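# Fork the loose switch into the yellow-taped rack slot

## Task

With the fork, lift the unscrewed switch and slide it all the way into the rack on the pair of rails marked with yellow tape. The rack is free-standing. It must not tip beyond a slight amount, because that counts as failure, and it must finish in its original place.

## Robot and tools

Robot: a single six-joint arm (shoulder pan, shoulder lift, elbow, wrist 1, wrist 2, wrist 3, listed in that order in Joint positions and Joint torques). Its base sits at (0, 0, +0.094) m in the scene frame, tilted very slightly. The tool is a rigid steel fork with no motor and no sensor, so no action number opens, closes or grips anything. A load stays on only through gravity and friction.

Scene frame: the origin is on the table top under the base, +z is up, +x points forward and +y is to the left when facing along +x. Poses, velocities and targets in results use this frame. Offsets in calls move along these same axes, and rotations turn about the Hand target's position.

Fork geometry: two blades, each 240 mm long, 30 mm wide and 8 mm thick, with 110 mm between them, point along the tool's -y axis. The tool point sits between the blades at half their length, on the load-bearing face. Blade tips are 120 mm from it toward tool -y, and the upright back legs are 120 mm toward tool +y. The load faces point along tool -z, so the blades are level when tool +z points straight down. If the blades droop toward their tips, the load slides off. A block about 10 cm long sticks out toward tool -y from the last joint's axis and rotates with the fork. A heavy load makes the tool point sag below its target and tilt; check the reported pose and send a corrected one.

execute_actions(actions, cameras): actions is a list of actions, and each action is a table of up to 15 rows, one row per 1/30 s step. A table shorter than 15 rows repeats its last row until the 15 steps are done, so one action lasts 0.5 s. Each row holds 6 numbers in [-1, 1]: dx, dy, dz, rx, ry, rz. These are offsets from the Hand target as it stood when that action began. They are not absolute poses, and they do not chain from row to row. On scale, 1.0 means 0.6 m for dx, dy, dz and 180 degrees for the rotation vector rx, ry, rz. Sending the same offset a second time moves the target on by that amount again. A translation longer than 1.0 may be scaled down along its own direction. cameras is a list of names or ["all"]. Images return by default only when actions is empty, and an empty list also reports the scene number and the Actions left line.

move(target, speed, blend, blocking, cameras): target is one 6-number row, or a list of up to 15 rows. Every row is an offset from the same starting Hand target, using the same scale and axes as above, and the whole list shares a 10 s budget. speed is the top path speed in m/s, from 0.002 to 3.2 (default 0.25), with rotation capped at twice that value in rad/s. Give one number, or one per target. blend, in metres, rounds the corners at intermediate targets; 0 (the default) means a full stop at each one. blocking=false returns after about 0.5 s while the motion continues. The path ignores obstacles, and the tool lags behind it and drifts more at higher speed. Avoid routing the path near the arm's own base. The result has a move: line giving how the move ended: done (within 3 mm and 2 degrees), off_target, moving, held (a check blocked a step or the clearance check halted the path) or fault. It also lists limits (paced = the pose sent was clipped, held = steps were withheld). Neither done nor off_target tells you whether anything is touched.

wait(seconds 0 to 10): lets time pass while the last command is held, and returns early if a running move ends. stop(): brakes a running move, and needs more distance after a fast one. zoom_image(camera, region=[x0, y0, x1, y1]): a closer view of the newest image from cam_head_left, cam_head_right or cam_wrist, with the region at most 504 by 504 pixels. All three images are 672x504. read_manual(section="licences") returns only licence text. finished_scene(scene) ends the current scene (number 1 or 2) and cannot be undone; the goal must hold with the robot idle.

Control notes: commands are smoothed and motion trails by about 0.15 s. On each step the commanded orientation is clipped to within 32 degrees of the measured one. The Hand target line shows the last command after that clip, and new offsets start from it. The tool often comes to rest short of the Hand target, and waiting does not close that gap. Send the remaining distance as a new offset. To release a push, command the target back past where the tool actually is. An arm that is blocked keeps pressing until you move it away. Near the first joint's axis, a short tool motion can swing the whole arm. Joint speed caps are 2.09 rad/s (shoulder pan, shoulder lift), 2.62 (elbow) and 3.14 (wrists).

Results: end_effector_position is in m, end_effector_quat_wxyz is given, and velocities are in m/s and rad/s. The printed pose can be off by a few cm, more at long reach. Joint velocities may show as within noise. Joint torques are the drive's total output, gravity included, and are noisy and offset; positive means toward a larger joint angle.

Avoid: hard contact, since the arm is stiff. A net force near 150 N (±25) or contact torque at a joint limit (293, 293, 133, 49.8, 49.8, 49.8 N m; a held load counts) causes a 10 s stop. Do not tip the rack or shove it out of place. Do not let the switch drop, fall far or leave the table, and do not release it while it is moving. Avoid hitting fixed or heavy objects. Holding loads, keeping the arm stretched out or pressing toward unreachable poses heats the motors. A MOTOR HOT line appears at 70 °C, and at 85 °C the brakes lock for 30 to 60 s. Loose objects may be nudged briefly by outside pushes.

Each tool is called after ">>>" in YAML: its name, and indented under it one key for each argument.

## Session

>>> execute_actions:
  actions: []

Scene clock: 0.00 s.
end_effector_position=(+0.6600, +0.2529, +0.3169) end_effector_quat_wxyz=(+0.049, +0.971, +0.235, +0.002)
Joint positions: [3.144 -1.402 1.911 -2.097 -1.658 1.049]
Joint velocities: within noise
Joint torques (N m): no reading
Hand target: +0.6600, +0.2529, +0.3169; +0.049, +0.971, +0.235, +0.002

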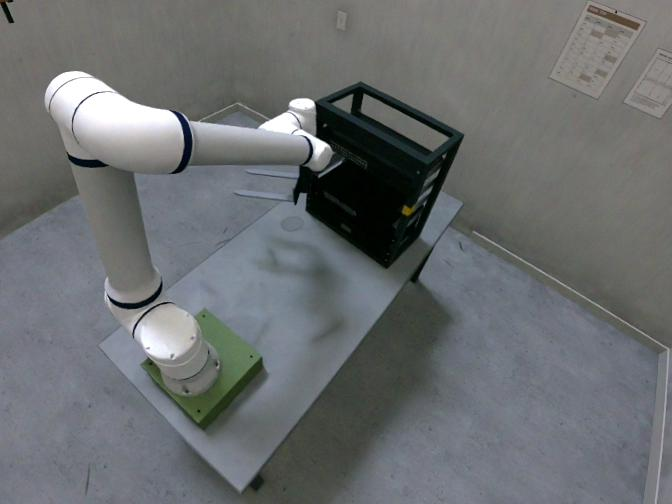

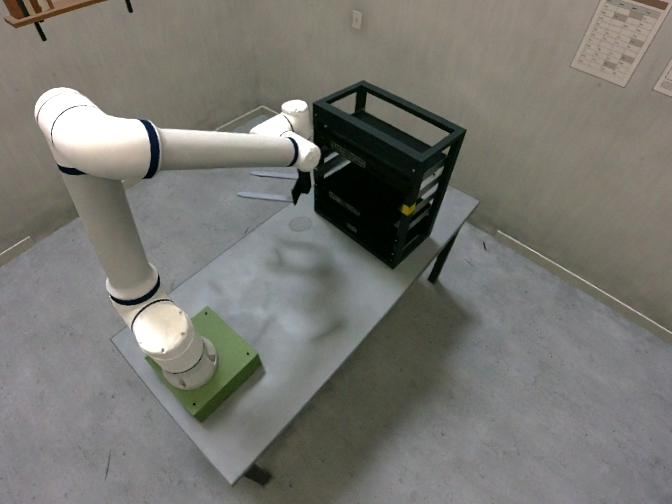

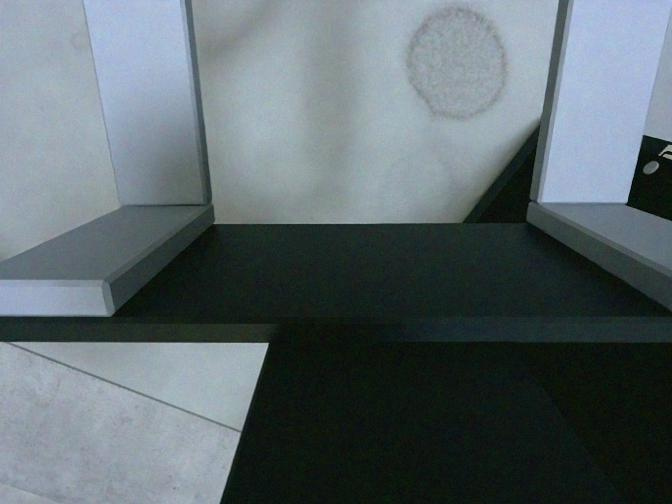

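>>> zoom_image:
  camera: "cam_head_right"
  region: [230, 70, 490, 270]

>>> zoom_image:
  camera: "cam_head_left"
  region: [230, 70, 490, 270]

Scaled by 1.938.

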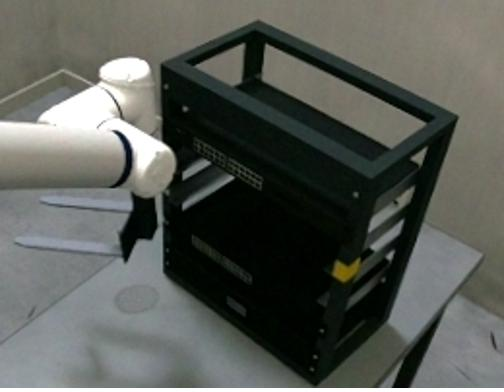

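Scaled by 1.938.

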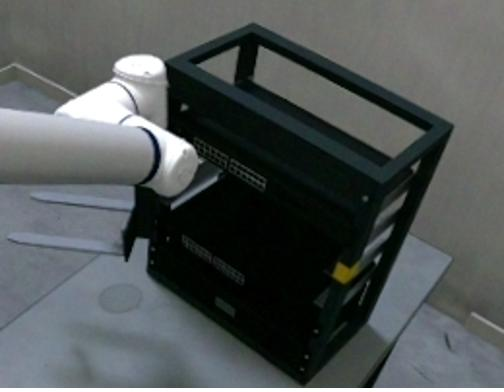

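>>> move:
  target:
    - [-0.067, -0.2215, 0.172, 0, 0, -0.6717]
    - [-0.1117, -0.3915, 0.355, 0.562, -0.3745, -0.449]
  speed: [0.5, 0.5]
  blend: [0.05, 0]
  cameras: ["all"]

Scene clock: 77.90 s.
end_effector_position=(+0.5929, +0.0180, +0.5299) end_effector_quat_wxyz=(+0.524, -0.440, +0.468, -0.559)
Joint positions: [2.724 -0.925 2.615 -5.007 -1.176 3.214]
Joint torques (N m): [10.27 -45.57 -11.22 -7.9 -2.85 3.52]
Hand target: +0.5930, +0.0180, +0.5299; +0.524, -0.440, +0.468, -0.559
Off the commanded pose: 0.000 m, 0 deg.
move: done
camera_calibration:
cam_wrist: T_world_to_cam=[[-0.0344789, -0.999387, -0.00608861, 0.0511721], [-0.1773, 0.0121122, -0.984082, 0.497613], [0.983553, -0.0328506, -0.177609, -0.394077], [0, 0, 0, 1]] pos_world=[0.477587, 0.0321678, 0.420012]

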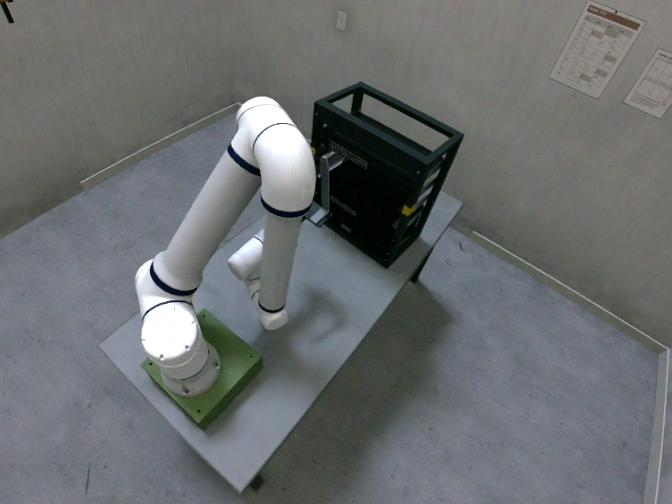

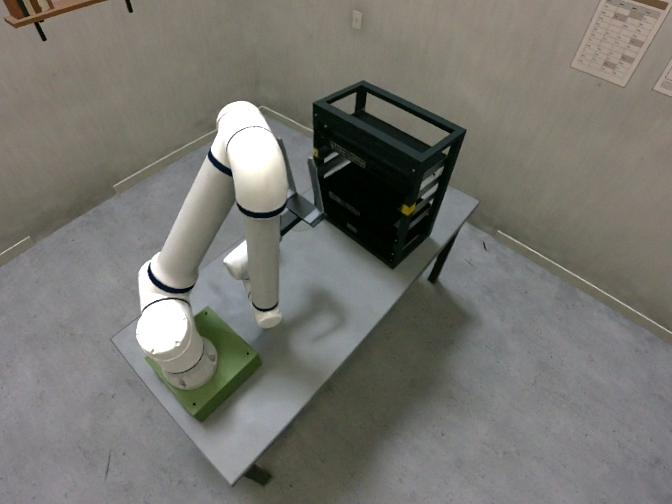

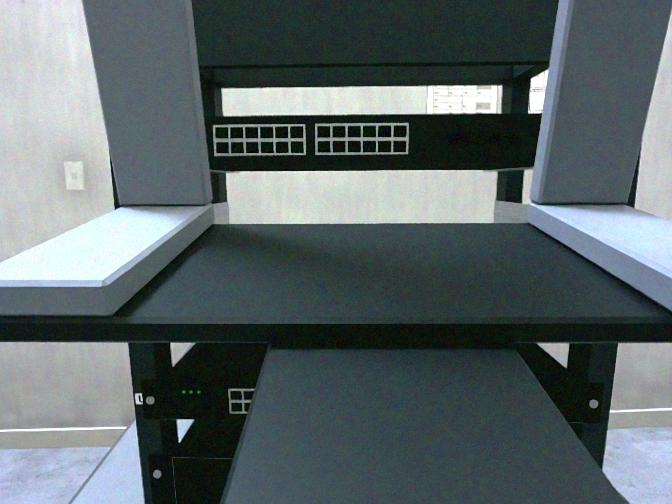

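>>> move:
  target: [0, 0.28, 0.0, 0, 0, 0]
  speed: 0.4
  cameras: ["cam_wrist"]

>>> zoom_image:
  camera: "cam_wrist"
  region: [190, 0, 560, 220]

>>> move:
  target: [0, -0.56, 0.0, 0, 0, 0]
  speed: 0.5
  cameras: ["cam_wrist"]

>>> zoom_image:
  camera: "cam_wrist"
  region: [190, 0, 560, 220]

Scene clock: 85.83 s.
end_effector_position=(+0.5929, +0.1859, +0.5299) end_effector_quat_wxyz=(+0.524, -0.440, +0.468, -0.559)
Joint positions: [3.256 -0.939 2.509 -4.876 -1.701 3.124]
Joint torques (N m): [8.9 -79.97 -21.79 -3.23 -1.99 -2.14]
Hand target: +0.5930, +0.1860, +0.5299; +0.524, -0.440, +0.468, -0.559
Off the commanded pose: 0.000 m, 0 deg.
move: done
camera_calibration:
cam_wrist: T_world_to_cam=[[-0.0344751, -0.999387, -0.00610614, 0.218978], [-0.176798, 0.012112, -0.984173, 0.495394], [0.983643, -0.0328499, -0.177107, -0.388914], [0, 0, 0, 1]] pos_world=[0.477687, 0.200068, 0.420011]
Images, in order (width x height): cam_wrist 672x504.

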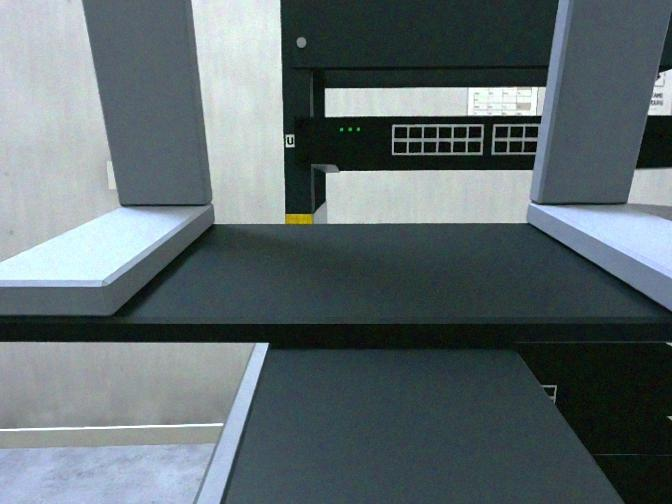

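Scaled by 1.362.

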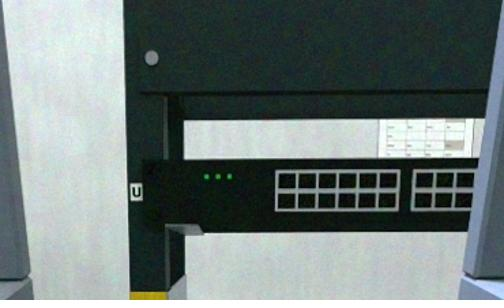

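Scene clock: 87.47 s.
end_effector_position=(+0.5929, -0.1499, +0.5299) end_effector_quat_wxyz=(+0.524, -0.440, +0.468, -0.559)
Joint positions: [2.282 -0.936 2.552 -4.999 -0.743 3.325]
Joint torques (N m): [-21.98 -75.22 -13.59 -0.05 0.5 3.48]
Hand target: +0.5930, -0.1500, +0.5299; +0.524, -0.440, +0.468, -0.559
Off the commanded pose: 0.000 m, 0 deg.
move: done
camera_calibration:
cam_wrist: T_world_to_cam=[[-0.0346885, -0.999379, -0.00617131, -0.116485], [-0.176791, 0.0122138, -0.984173, 0.499472], [0.983637, -0.0330485, -0.177105, -0.39997], [0, 0, 0, 1]] pos_world=[0.477686, -0.135732, 0.420011]
Images, in order (width x height): cam_wrist 672x504.

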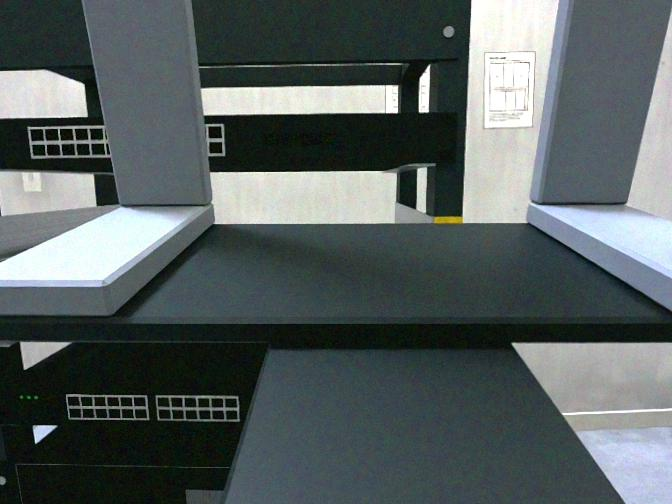

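Scaled by 1.362.

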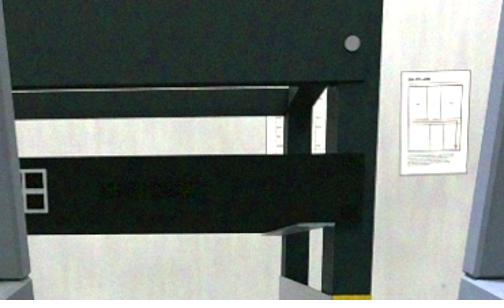

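>>> move:
  target: [0.053, 0.0, -0.083, 0.0089, 0.1386, 0]
  speed: 0.4
  cameras: ["cam_wrist"]

>>> zoom_image:
  camera: "cam_wrist"
  region: [190, 0, 560, 220]

>>> move:
  target: [0, 0.56, 0.0, 0, 0, 0]
  speed: 0.5
  cameras: ["cam_wrist"]

>>> zoom_image:
  camera: "cam_wrist"
  region: [190, 0, 560, 220]

Scene clock: 150.97 s.
end_effector_position=(+0.6248, -0.1500, +0.4800) end_effector_quat_wxyz=(-0.417, +0.543, -0.578, +0.444)
Joint positions: [2.217 -1.247 2.754 -4.22 -0.707 2.812]
Joint torques (N m): [-22.18 -55.8 -4.34 -4.19 1.17 -2.12]
Hand target: +0.6248, -0.1500, +0.4801; -0.417, +0.543, -0.578, +0.444
Off the commanded pose: 0.000 m, 0 deg.
move: done
camera_calibration:
cam_wrist: T_world_to_cam=[[-0.0400619, -0.999035, -0.0180177, -0.106609], [-0.575131, 0.0378012, -0.817187, 0.628591], [0.81708, -0.0223756, -0.576091, -0.142892], [0, 0, 0, 1]] pos_world=[0.474005, -0.133465, 0.429437]
Images, in order (width x height): cam_wrist 672x504.

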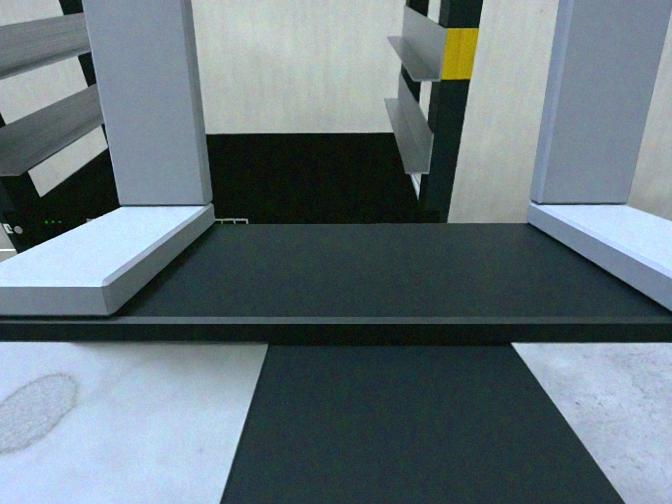

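Scaled by 1.362.

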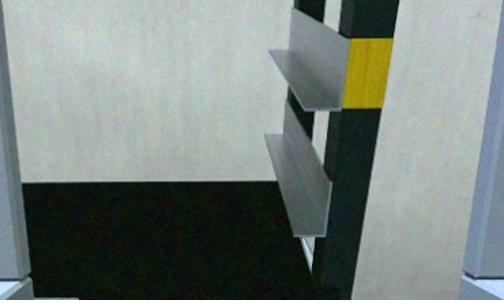

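Scene clock: 152.70 s.
end_effector_position=(+0.6247, +0.1860, +0.4801) end_effector_quat_wxyz=(-0.417, +0.543, -0.578, +0.444)
Joint positions: [3.272 -1.211 2.654 -4.308 -1.71 3.186]
Joint torques (N m): [8.55 -37.54 -35.53 -6.83 -2.51 3.32]
Hand target: +0.6248, +0.1860, +0.4801; -0.417, +0.543, -0.578, +0.444
Off the commanded pose: 0.000 m, 0 deg.
move: done
camera_calibration:
cam_wrist: T_world_to_cam=[[-0.0397883, -0.999047, -0.0179613, 0.228817], [-0.575261, 0.0376008, -0.817105, 0.616043], [0.817001, -0.0221787, -0.576209, -0.135271], [0, 0, 0, 1]] pos_world=[0.474006, 0.202435, 0.429538]
Images, in order (width x height): cam_wrist 672x504.

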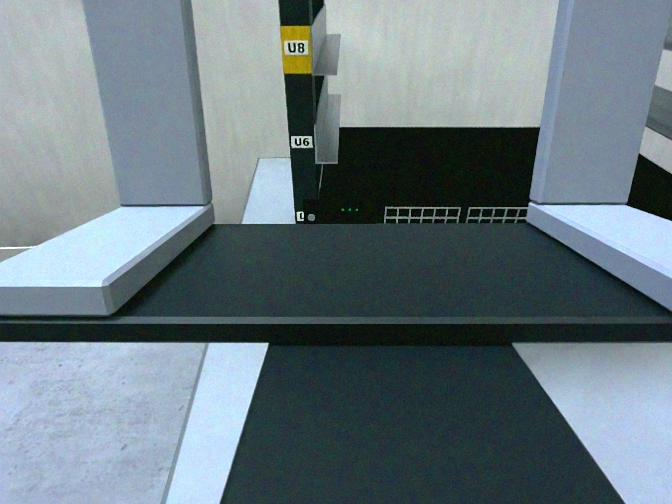

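Scaled by 1.362.

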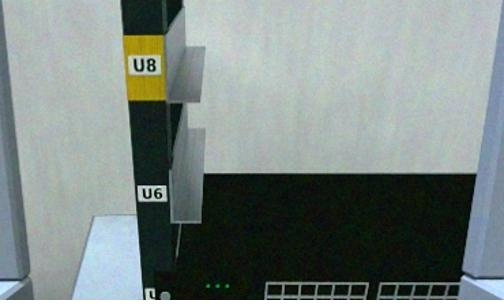

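>>> move:
  target: [0.0353, -0.0683, -0.095, -0.0114, -0.1775, 0]
  speed: 0.4
  cameras: ["cam_wrist"]

>>> zoom_image:
  camera: "cam_wrist"
  region: [190, 0, 560, 220]

>>> move:
  target: [0, -0.56, 0.0, 0, 0, 0]
  speed: 0.5
  cameras: ["cam_wrist"]

>>> zoom_image:
  camera: "cam_wrist"
  region: [190, 0, 560, 220]

Scene clock: 201.77 s.
end_effector_position=(+0.6459, +0.1451, +0.4231) end_effector_quat_wxyz=(+0.550, -0.407, +0.433, -0.587)
Joint positions: [3.142 -0.618 2.307 -5.115 -1.589 3.14]
Joint torques (N m): [-23.11 -68.83 -10.04 -7.07 1.57 3.4]
Hand target: +0.6459, +0.1450, +0.4231; +0.550, -0.407, +0.433, -0.587
Off the commanded pose: 0.000 m, 0 deg.
move: done
camera_calibration:
cam_wrist: T_world_to_cam=[[-0.0341274, -0.999414, -0.00251571, 0.177632], [-0.0559722, 0.00442452, -0.998423, 0.329252], [0.997849, -0.0339327, -0.0560904, -0.521517], [0, 0, 0, 1]] pos_world=[0.544886, 0.158374, 0.299928]
Images, in order (width x height): cam_wrist 672x504.

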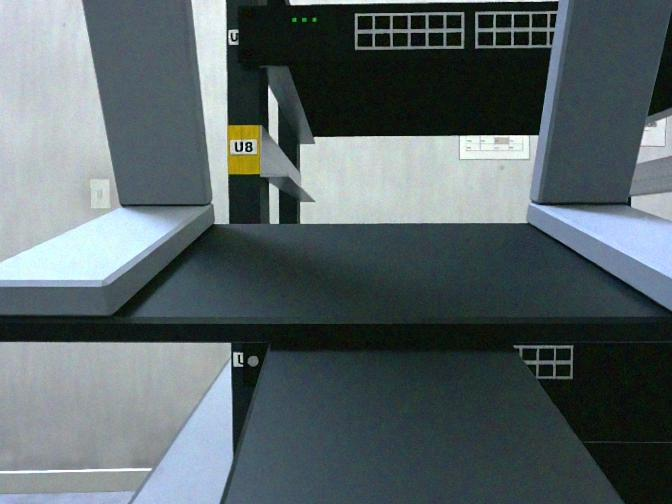

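Scaled by 1.362.

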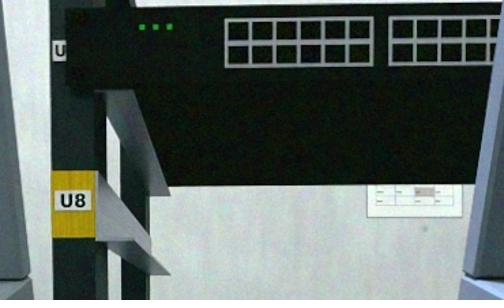

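Scene clock: 203.30 s.
end_effector_position=(+0.6459, -0.1908, +0.4231) end_effector_quat_wxyz=(+0.550, -0.407, +0.433, -0.587)
Joint positions: [2.37 -0.625 2.277 -5.176 -0.854 3.403]
Joint torques (N m): [-20.55 -95.96 -10 0.66 0.11 3.21]
Hand target: +0.6459, -0.1910, +0.4231; +0.550, -0.407, +0.433, -0.587
Off the commanded pose: 0.000 m, 0 deg.
move: done
camera_calibration:
cam_wrist: T_world_to_cam=[[-0.0342269, -0.999411, -0.00252828, -0.158013], [-0.0554724, 0.00442562, -0.99845, 0.330374], [0.997873, -0.0340336, -0.0555912, -0.533101], [0, 0, 0, 1]] pos_world=[0.544886, -0.177525, 0.299827]
Images, in order (width x height): cam_wrist 672x504.

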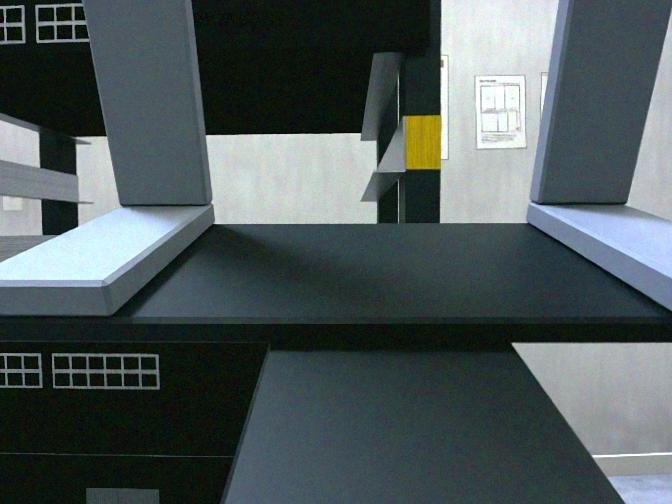

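Scaled by 1.362.

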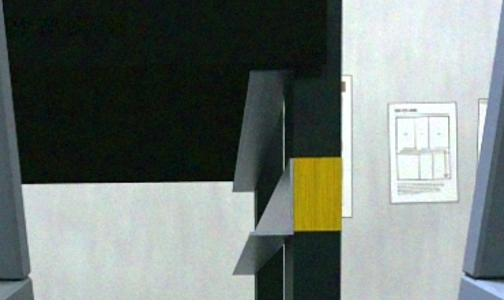

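>>> move:
  target: [0.0825, 0.3057, -0.0385, 0.0386, 0.5876, -0.0007]
  speed: 0.5
  cameras: ["all"]

>>> zoom_image:
  camera: "cam_head_right"
  region: [230, 70, 490, 270]

>>> zoom_image:
  camera: "cam_head_left"
  region: [230, 70, 490, 270]

Scene clock: 312.13 s.
end_effector_position=(+0.6954, -0.0076, +0.4000) end_effector_quat_wxyz=(-0.007, +0.684, -0.730, +0.007)
Joint positions: [2.855 -1.788 2.15 -1.937 -1.562 2.874]
Joint torques (N m): [9.28 -24.66 -97.69 -5.35 -2.02 3.47]
Hand target: +0.6954, -0.0075, +0.4000; -0.007, +0.684, -0.730, +0.007
Off the commanded pose: 0.000 m, 0 deg.
move: done
camera_calibration:
cam_wrist: T_world_to_cam=[[-0.077685, -0.996582, -0.0280903, 0.0672644], [-0.942351, 0.0642008, 0.32841, 0.395812], [-0.325484, 0.0519834, -0.944117, 0.698735], [0, 0, 0, 1]] pos_world=[0.605646, 0.00530038, 0.531589]

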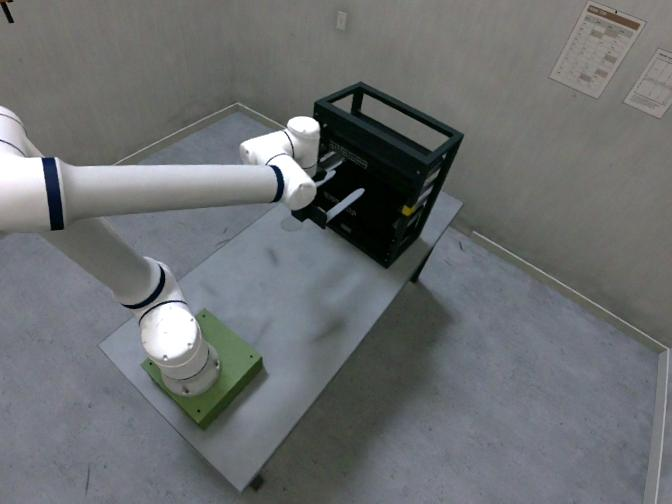

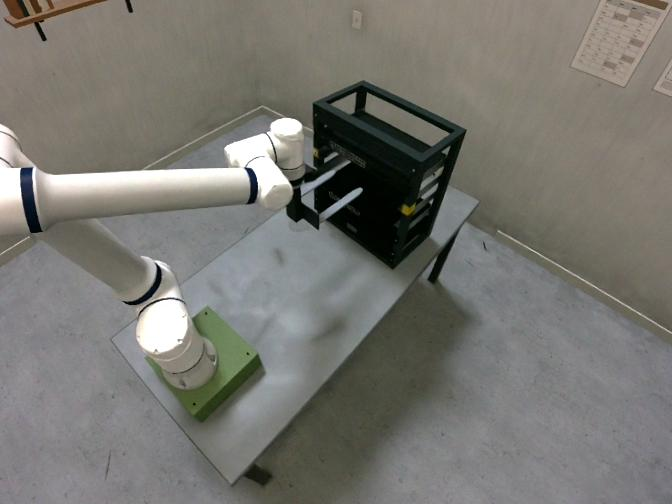

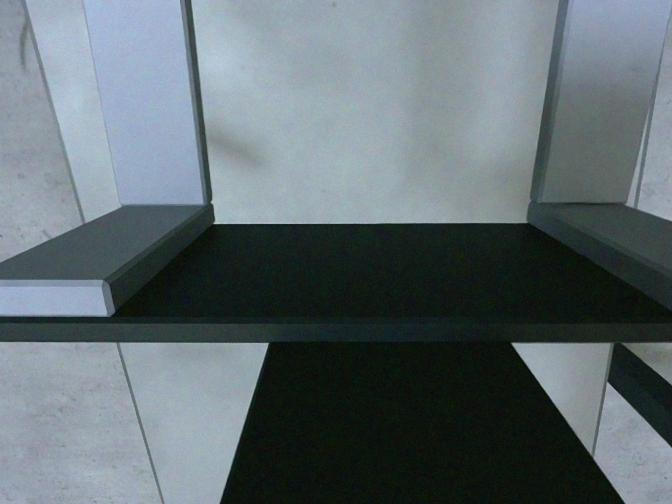

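Scaled by 1.938.

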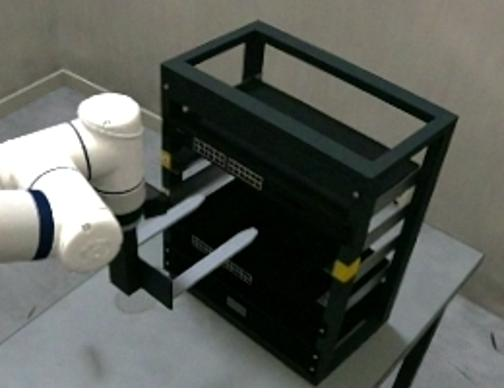

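Scaled by 1.938.

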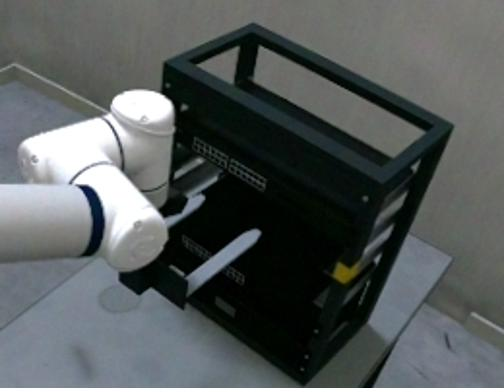

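>>> move:
  target: [0.3493, -0.0235, 0.03, 0, 0, 0]
  speed: 0.25
  cameras: ["all"]

>>> zoom_image:
  camera: "cam_head_right"
  region: [270, 70, 470, 270]

>>> zoom_image:
  camera: "cam_head_left"
  region: [270, 70, 470, 270]

Scene clock: 343.97 s.
end_effector_position=(+0.9049, -0.0216, +0.4180) end_effector_quat_wxyz=(-0.007, +0.684, -0.730, +0.007)
Joint positions: [2.931 -1.435 1.785 -1.925 -1.563 2.95]
Joint torques (N m): [8.74 -63.29 -98.06 -5.27 -2.21 3.47]
Hand target: +0.9050, -0.0216, +0.4180; -0.007, +0.684, -0.730, +0.007
Off the commanded pose: 0.000 m, 0 deg.
move: done
camera_calibration:
cam_wrist: T_world_to_cam=[[-0.0776949, -0.996582, -0.0280731, 0.0699918], [-0.942278, 0.0642043, 0.328619, 0.588054], [-0.325693, 0.0519847, -0.944045, 0.784782], [0, 0, 0, 1]] pos_world=[0.815147, -0.00879963, 0.549588]

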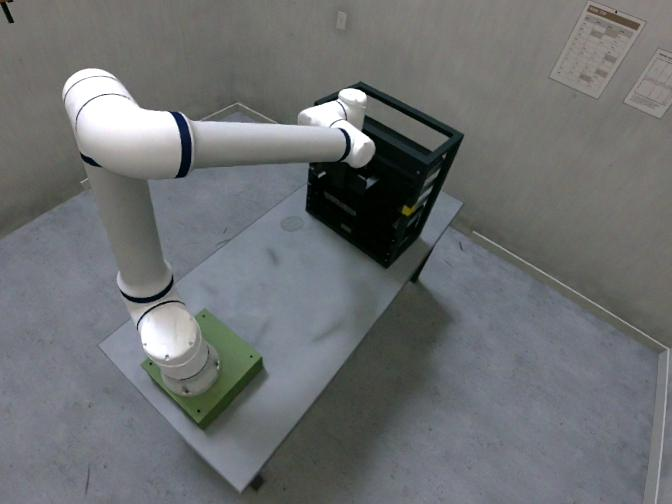

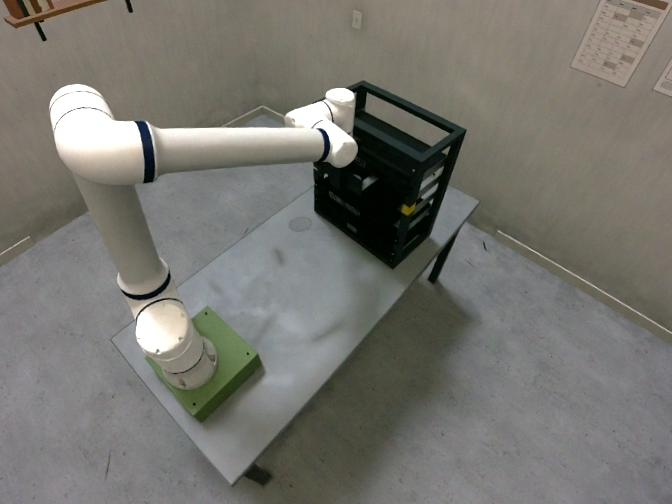

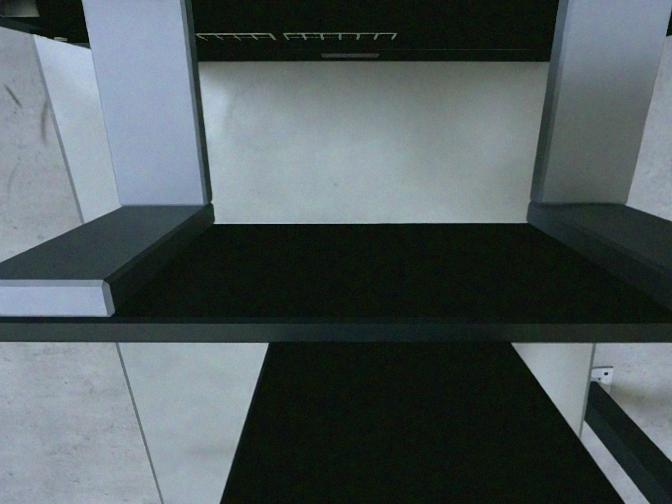

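Scaled by 2.520.

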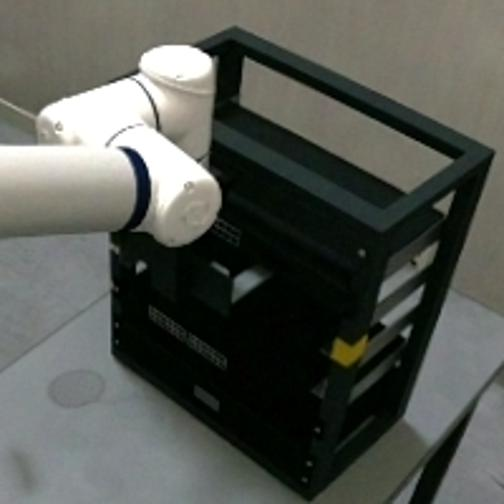

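Scaled by 2.520.

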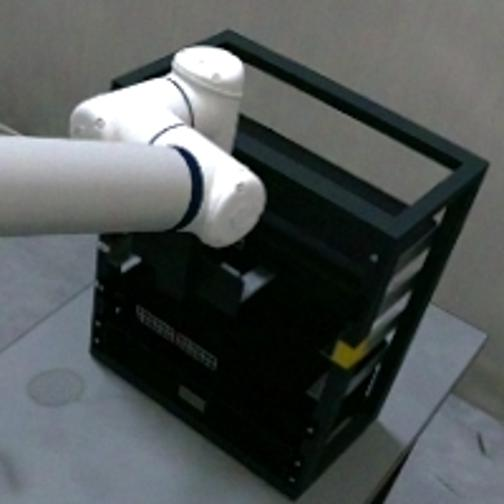

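>>> move:
  target: [0, 0, 0.05, 0, 0, 0]
  speed: 0.03

Scene clock: 355.27 s.
end_effector_position=(+0.9050, -0.0216, +0.4477) end_effector_quat_wxyz=(-0.007, +0.684, -0.730, +0.007) end_effector_velocity=(-0.001, +0.000, +0.002) end_effector_angular_velocity=(+0.000, +0.001, +0.000)
Joint positions: [2.931 -1.45 1.747 -1.872 -1.563 2.949]
Joint velocities: [0 -0.002 -0.002 0.005 0 0]
Joint torques (N m): [-19.62 -123.79 -143.38 -19.5 3.75 -2.05]
Hand target: +0.9050, -0.0216, +0.4480; -0.007, +0.684, -0.730, +0.007
Off the commanded pose: 0.000 m, 0 deg.
move: done

>>> move:
  target:
    - [0, 0, 0.007, 0, 0, 0]
    - [-0.1497, 0.0101, 0.007, 0, 0, 0]
  speed: [0.05, 0.15]
  blend: [0.004, 0]
  cameras: ["all"]

>>> zoom_image:
  camera: "cam_head_right"
  region: [270, 70, 470, 270]

>>> zoom_image:
  camera: "cam_head_left"
  region: [270, 70, 470, 270]

Scene clock: 369.13 s.
end_effector_position=(+0.8154, -0.0156, +0.4522) end_effector_quat_wxyz=(-0.007, +0.684, -0.730, +0.007)
Joint positions: [2.904 -1.601 1.896 -1.869 -1.563 2.923]
Joint torques (N m): [-22.07 -104.49 -118.98 -18.84 3.82 -2.09]
Hand target: +0.8152, -0.0156, +0.4522; -0.007, +0.684, -0.730, +0.007
Off the commanded pose: 0.000 m, 0 deg.
move: done; blend cut to 0.0021 m at target 1
camera_calibration:
cam_wrist: T_world_to_cam=[[-0.0776938, -0.996582, -0.0280657, 0.0699727], [-0.942247, 0.0642008, 0.328708, 0.492022], [-0.325783, 0.0519834, -0.944014, 0.787653], [0, 0, 0, 1]] pos_world=[0.725647, -0.00279962, 0.583788]

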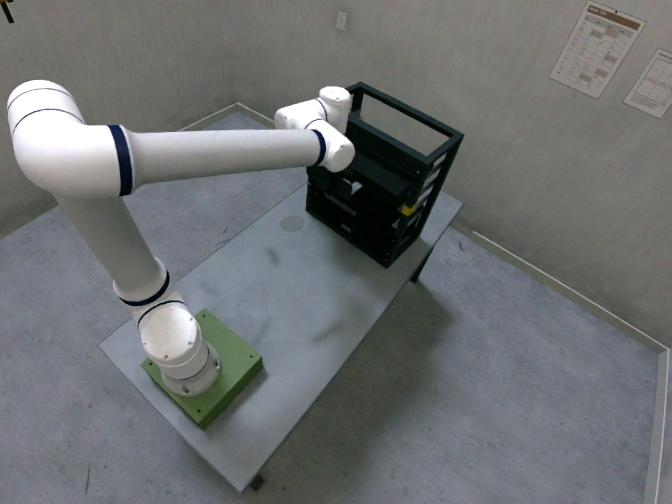

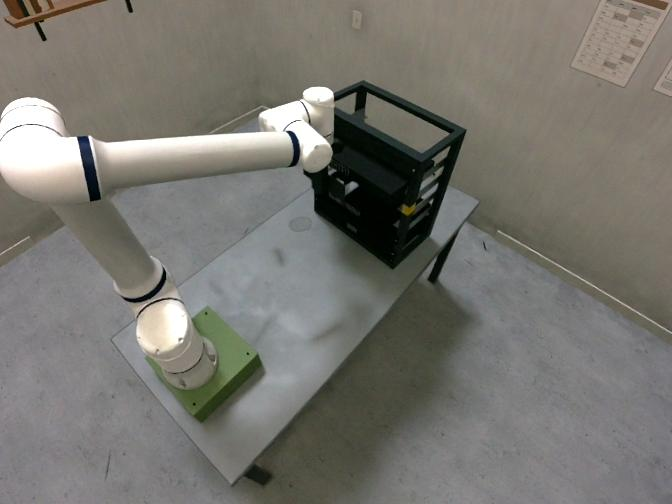

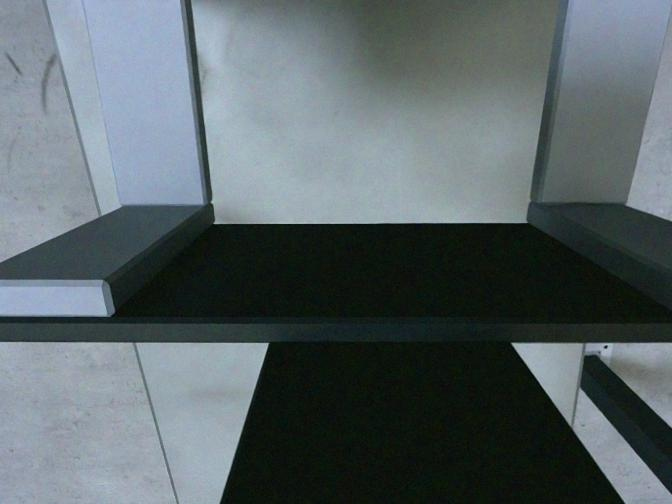

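Scaled by 2.520.

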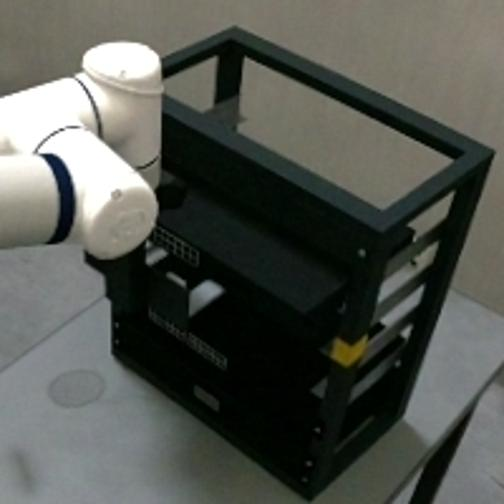

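Scaled by 2.520.

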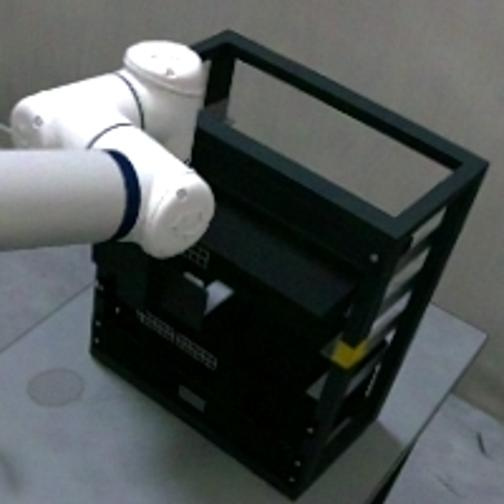

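>>> move:
  target:
    - [0, 0, -0.0537, 0, 0, 0]
    - [0.1247, -0.0084, -0.0537, 0, 0, 0]
    - [0.1247, -0.0084, 0.0, 0, 0, 0]
  speed: [0.04, 0.15, 0.04]
  cameras: ["cam_wrist", "cam_head_right"]

>>> zoom_image:
  camera: "cam_head_right"
  region: [270, 70, 470, 270]

Scene clock: 393.17 s.
end_effector_position=(+0.8900, -0.0206, +0.4519) end_effector_quat_wxyz=(-0.007, +0.684, -0.730, +0.007)
Joint positions: [2.927 -1.476 1.769 -1.867 -1.563 2.946]
Joint torques (N m): [-15.29 -118.07 -139.61 -16.2 3.44 -1.65]
Hand target: +0.8900, -0.0206, +0.4522; -0.007, +0.684, -0.730, +0.007
Off the commanded pose: 0.000 m, 0 deg.
move: done
camera_calibration:
cam_wrist: T_world_to_cam=[[-0.0775995, -0.996589, -0.0280975, 0.0708228], [-0.942254, 0.0641013, 0.328707, 0.5627], [-0.325784, 0.0519825, -0.944014, 0.812024], [0, 0, 0, 1]] pos_world=[0.800247, -0.00769958, 0.583588]
Images, in order (width x height): cam_head_right 672x504, cam_wrist 672x504.

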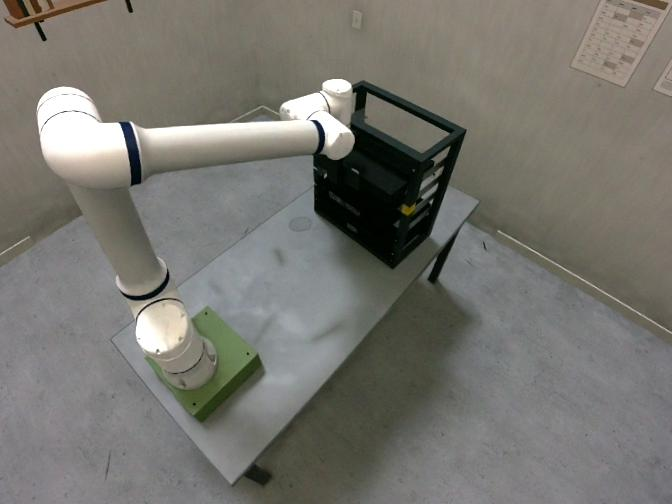

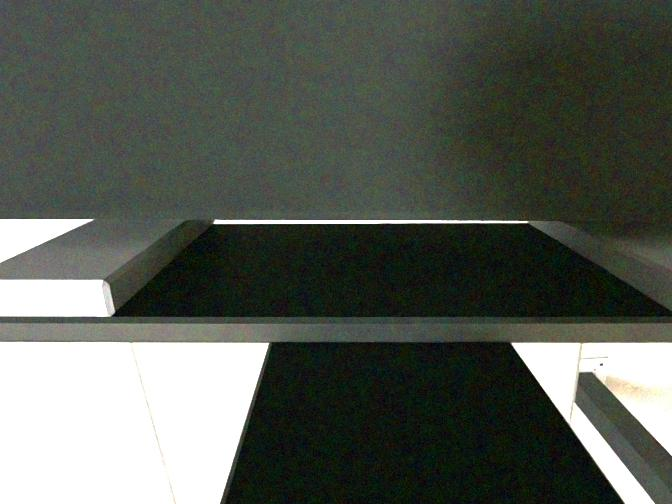

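Scaled by 2.520.

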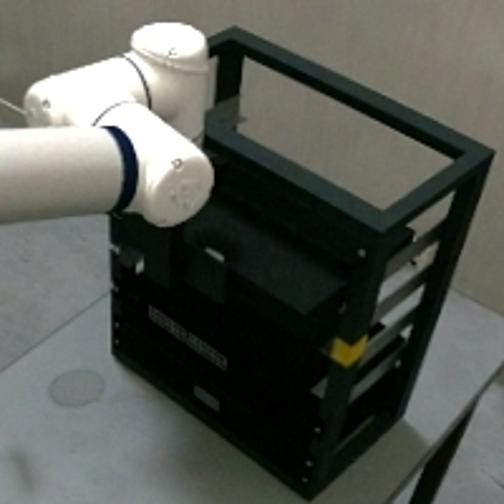

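>>> move:
  target:
    - [-0.3825, 0.02574, 0.0, 0, 0, 0]
    - [-0.3825, 0.02574, -0.1482, 0, 0, 0]
  speed: [0.2, 0.15]
  cameras: ["all"]

>>> zoom_image:
  camera: "cam_head_right"
  region: [230, 70, 490, 270]

>>> zoom_image:
  camera: "cam_head_left"
  region: [230, 70, 490, 270]

Scene clock: 408.93 s.
end_effector_position=(+0.6605, -0.0052, +0.3634) end_effector_quat_wxyz=(-0.007, +0.684, -0.730, +0.007)
Joint positions: [2.836 -1.83 2.249 -1.993 -1.562 2.855]
Joint torques (N m): [9.98 -40.54 -110.5 -21.35 2.65 3.33]
Hand target: +0.6605, -0.0052, +0.3632; -0.007, +0.684, -0.730, +0.007
Off the commanded pose: 0.000 m, 0 deg.
move: done
camera_calibration:
cam_wrist: T_world_to_cam=[[-0.0776938, -0.996582, -0.0280657, 0.0658101], [-0.942247, 0.0642008, 0.328708, 0.37459], [-0.325783, 0.0519834, -0.944014, 0.652821], [0, 0, 0, 1]] pos_world=[0.570747, 0.00760038, 0.494988]

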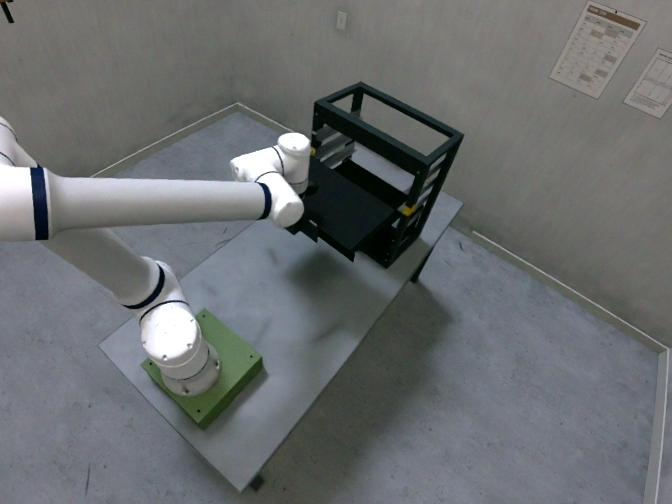

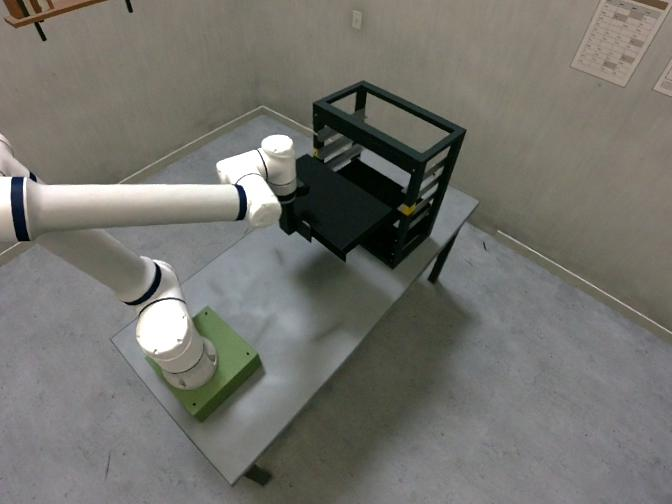

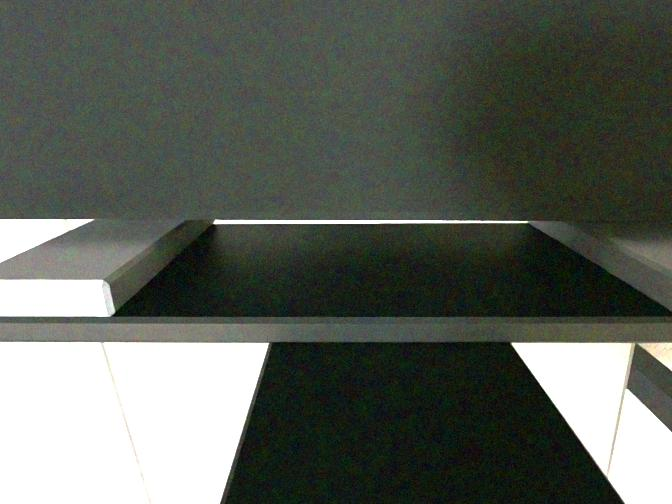

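Scaled by 1.938.

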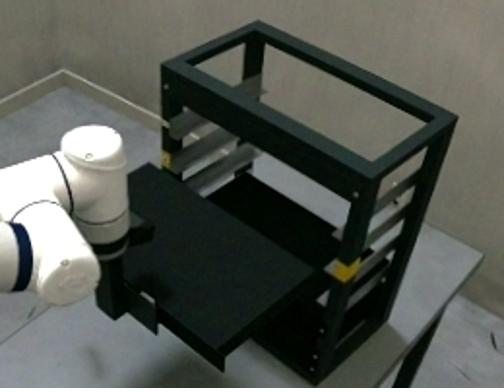

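Scaled by 1.938.

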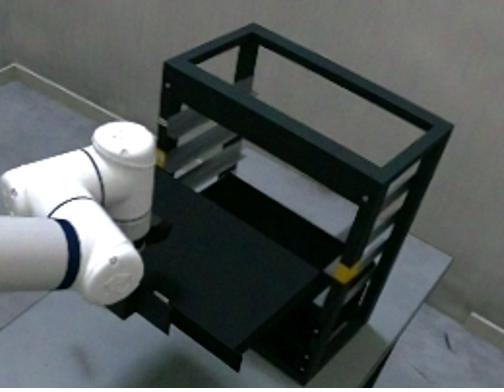

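>>> move:
  target: [0.4157, -0.028, 0.0, 0, 0, 0]
  speed: 0.15
  cameras: ["all"]

>>> zoom_image:
  camera: "cam_head_right"
  region: [270, 70, 470, 270]

>>> zoom_image:
  camera: "cam_head_left"
  region: [270, 70, 470, 270]

Scene clock: 420.30 s.
end_effector_position=(+0.9097, -0.0220, +0.3632) end_effector_quat_wxyz=(-0.007, +0.684, -0.730, +0.007)
Joint positions: [2.932 -1.393 1.839 -2.021 -1.563 2.951]
Joint torques (N m): [8.22 -98.17 -133.67 -16.2 -0.88 3.27]
Hand target: +0.9099, -0.0220, +0.3632; -0.007, +0.684, -0.730, +0.007
Off the commanded pose: 0.000 m, 0 deg.
move: done
camera_calibration:
cam_wrist: T_world_to_cam=[[-0.0776949, -0.996582, -0.0280731, 0.068538], [-0.942278, 0.0642043, 0.328619, 0.610666], [-0.325693, 0.0519847, -0.944045, 0.734754], [0, 0, 0, 1]] pos_world=[0.820047, -0.00909963, 0.494888]

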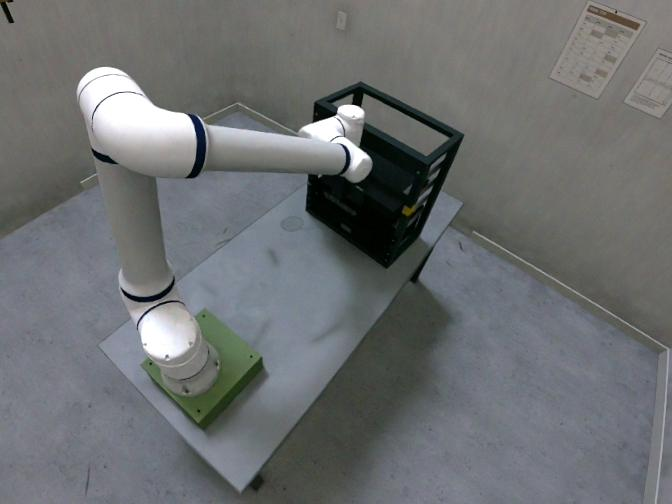

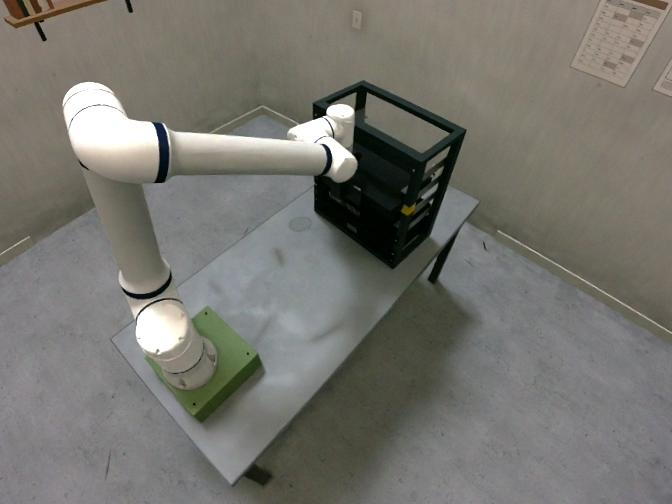

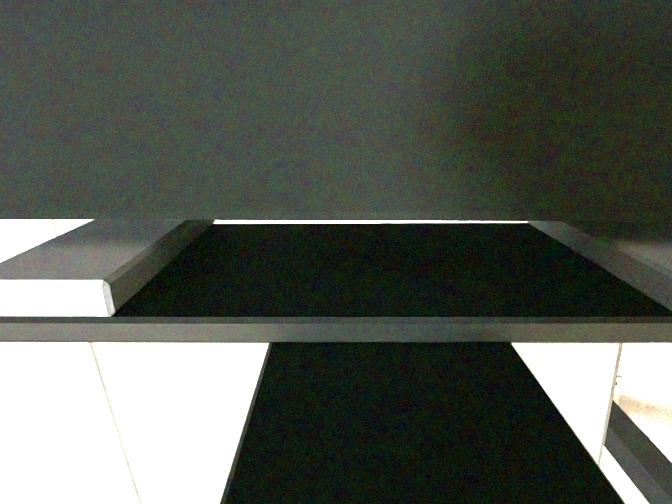

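Scaled by 2.520.

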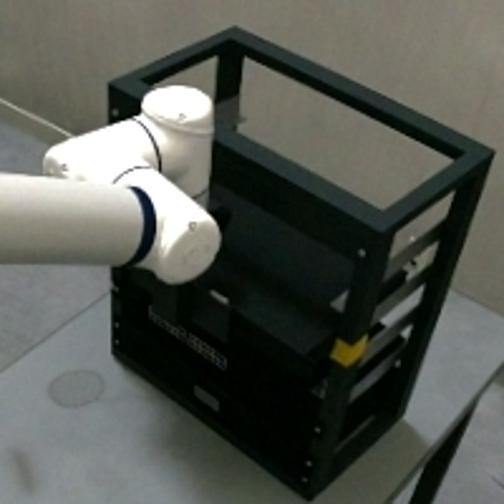

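Scaled by 2.520.

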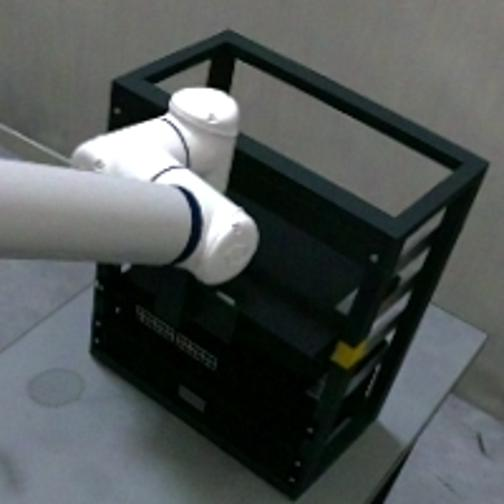

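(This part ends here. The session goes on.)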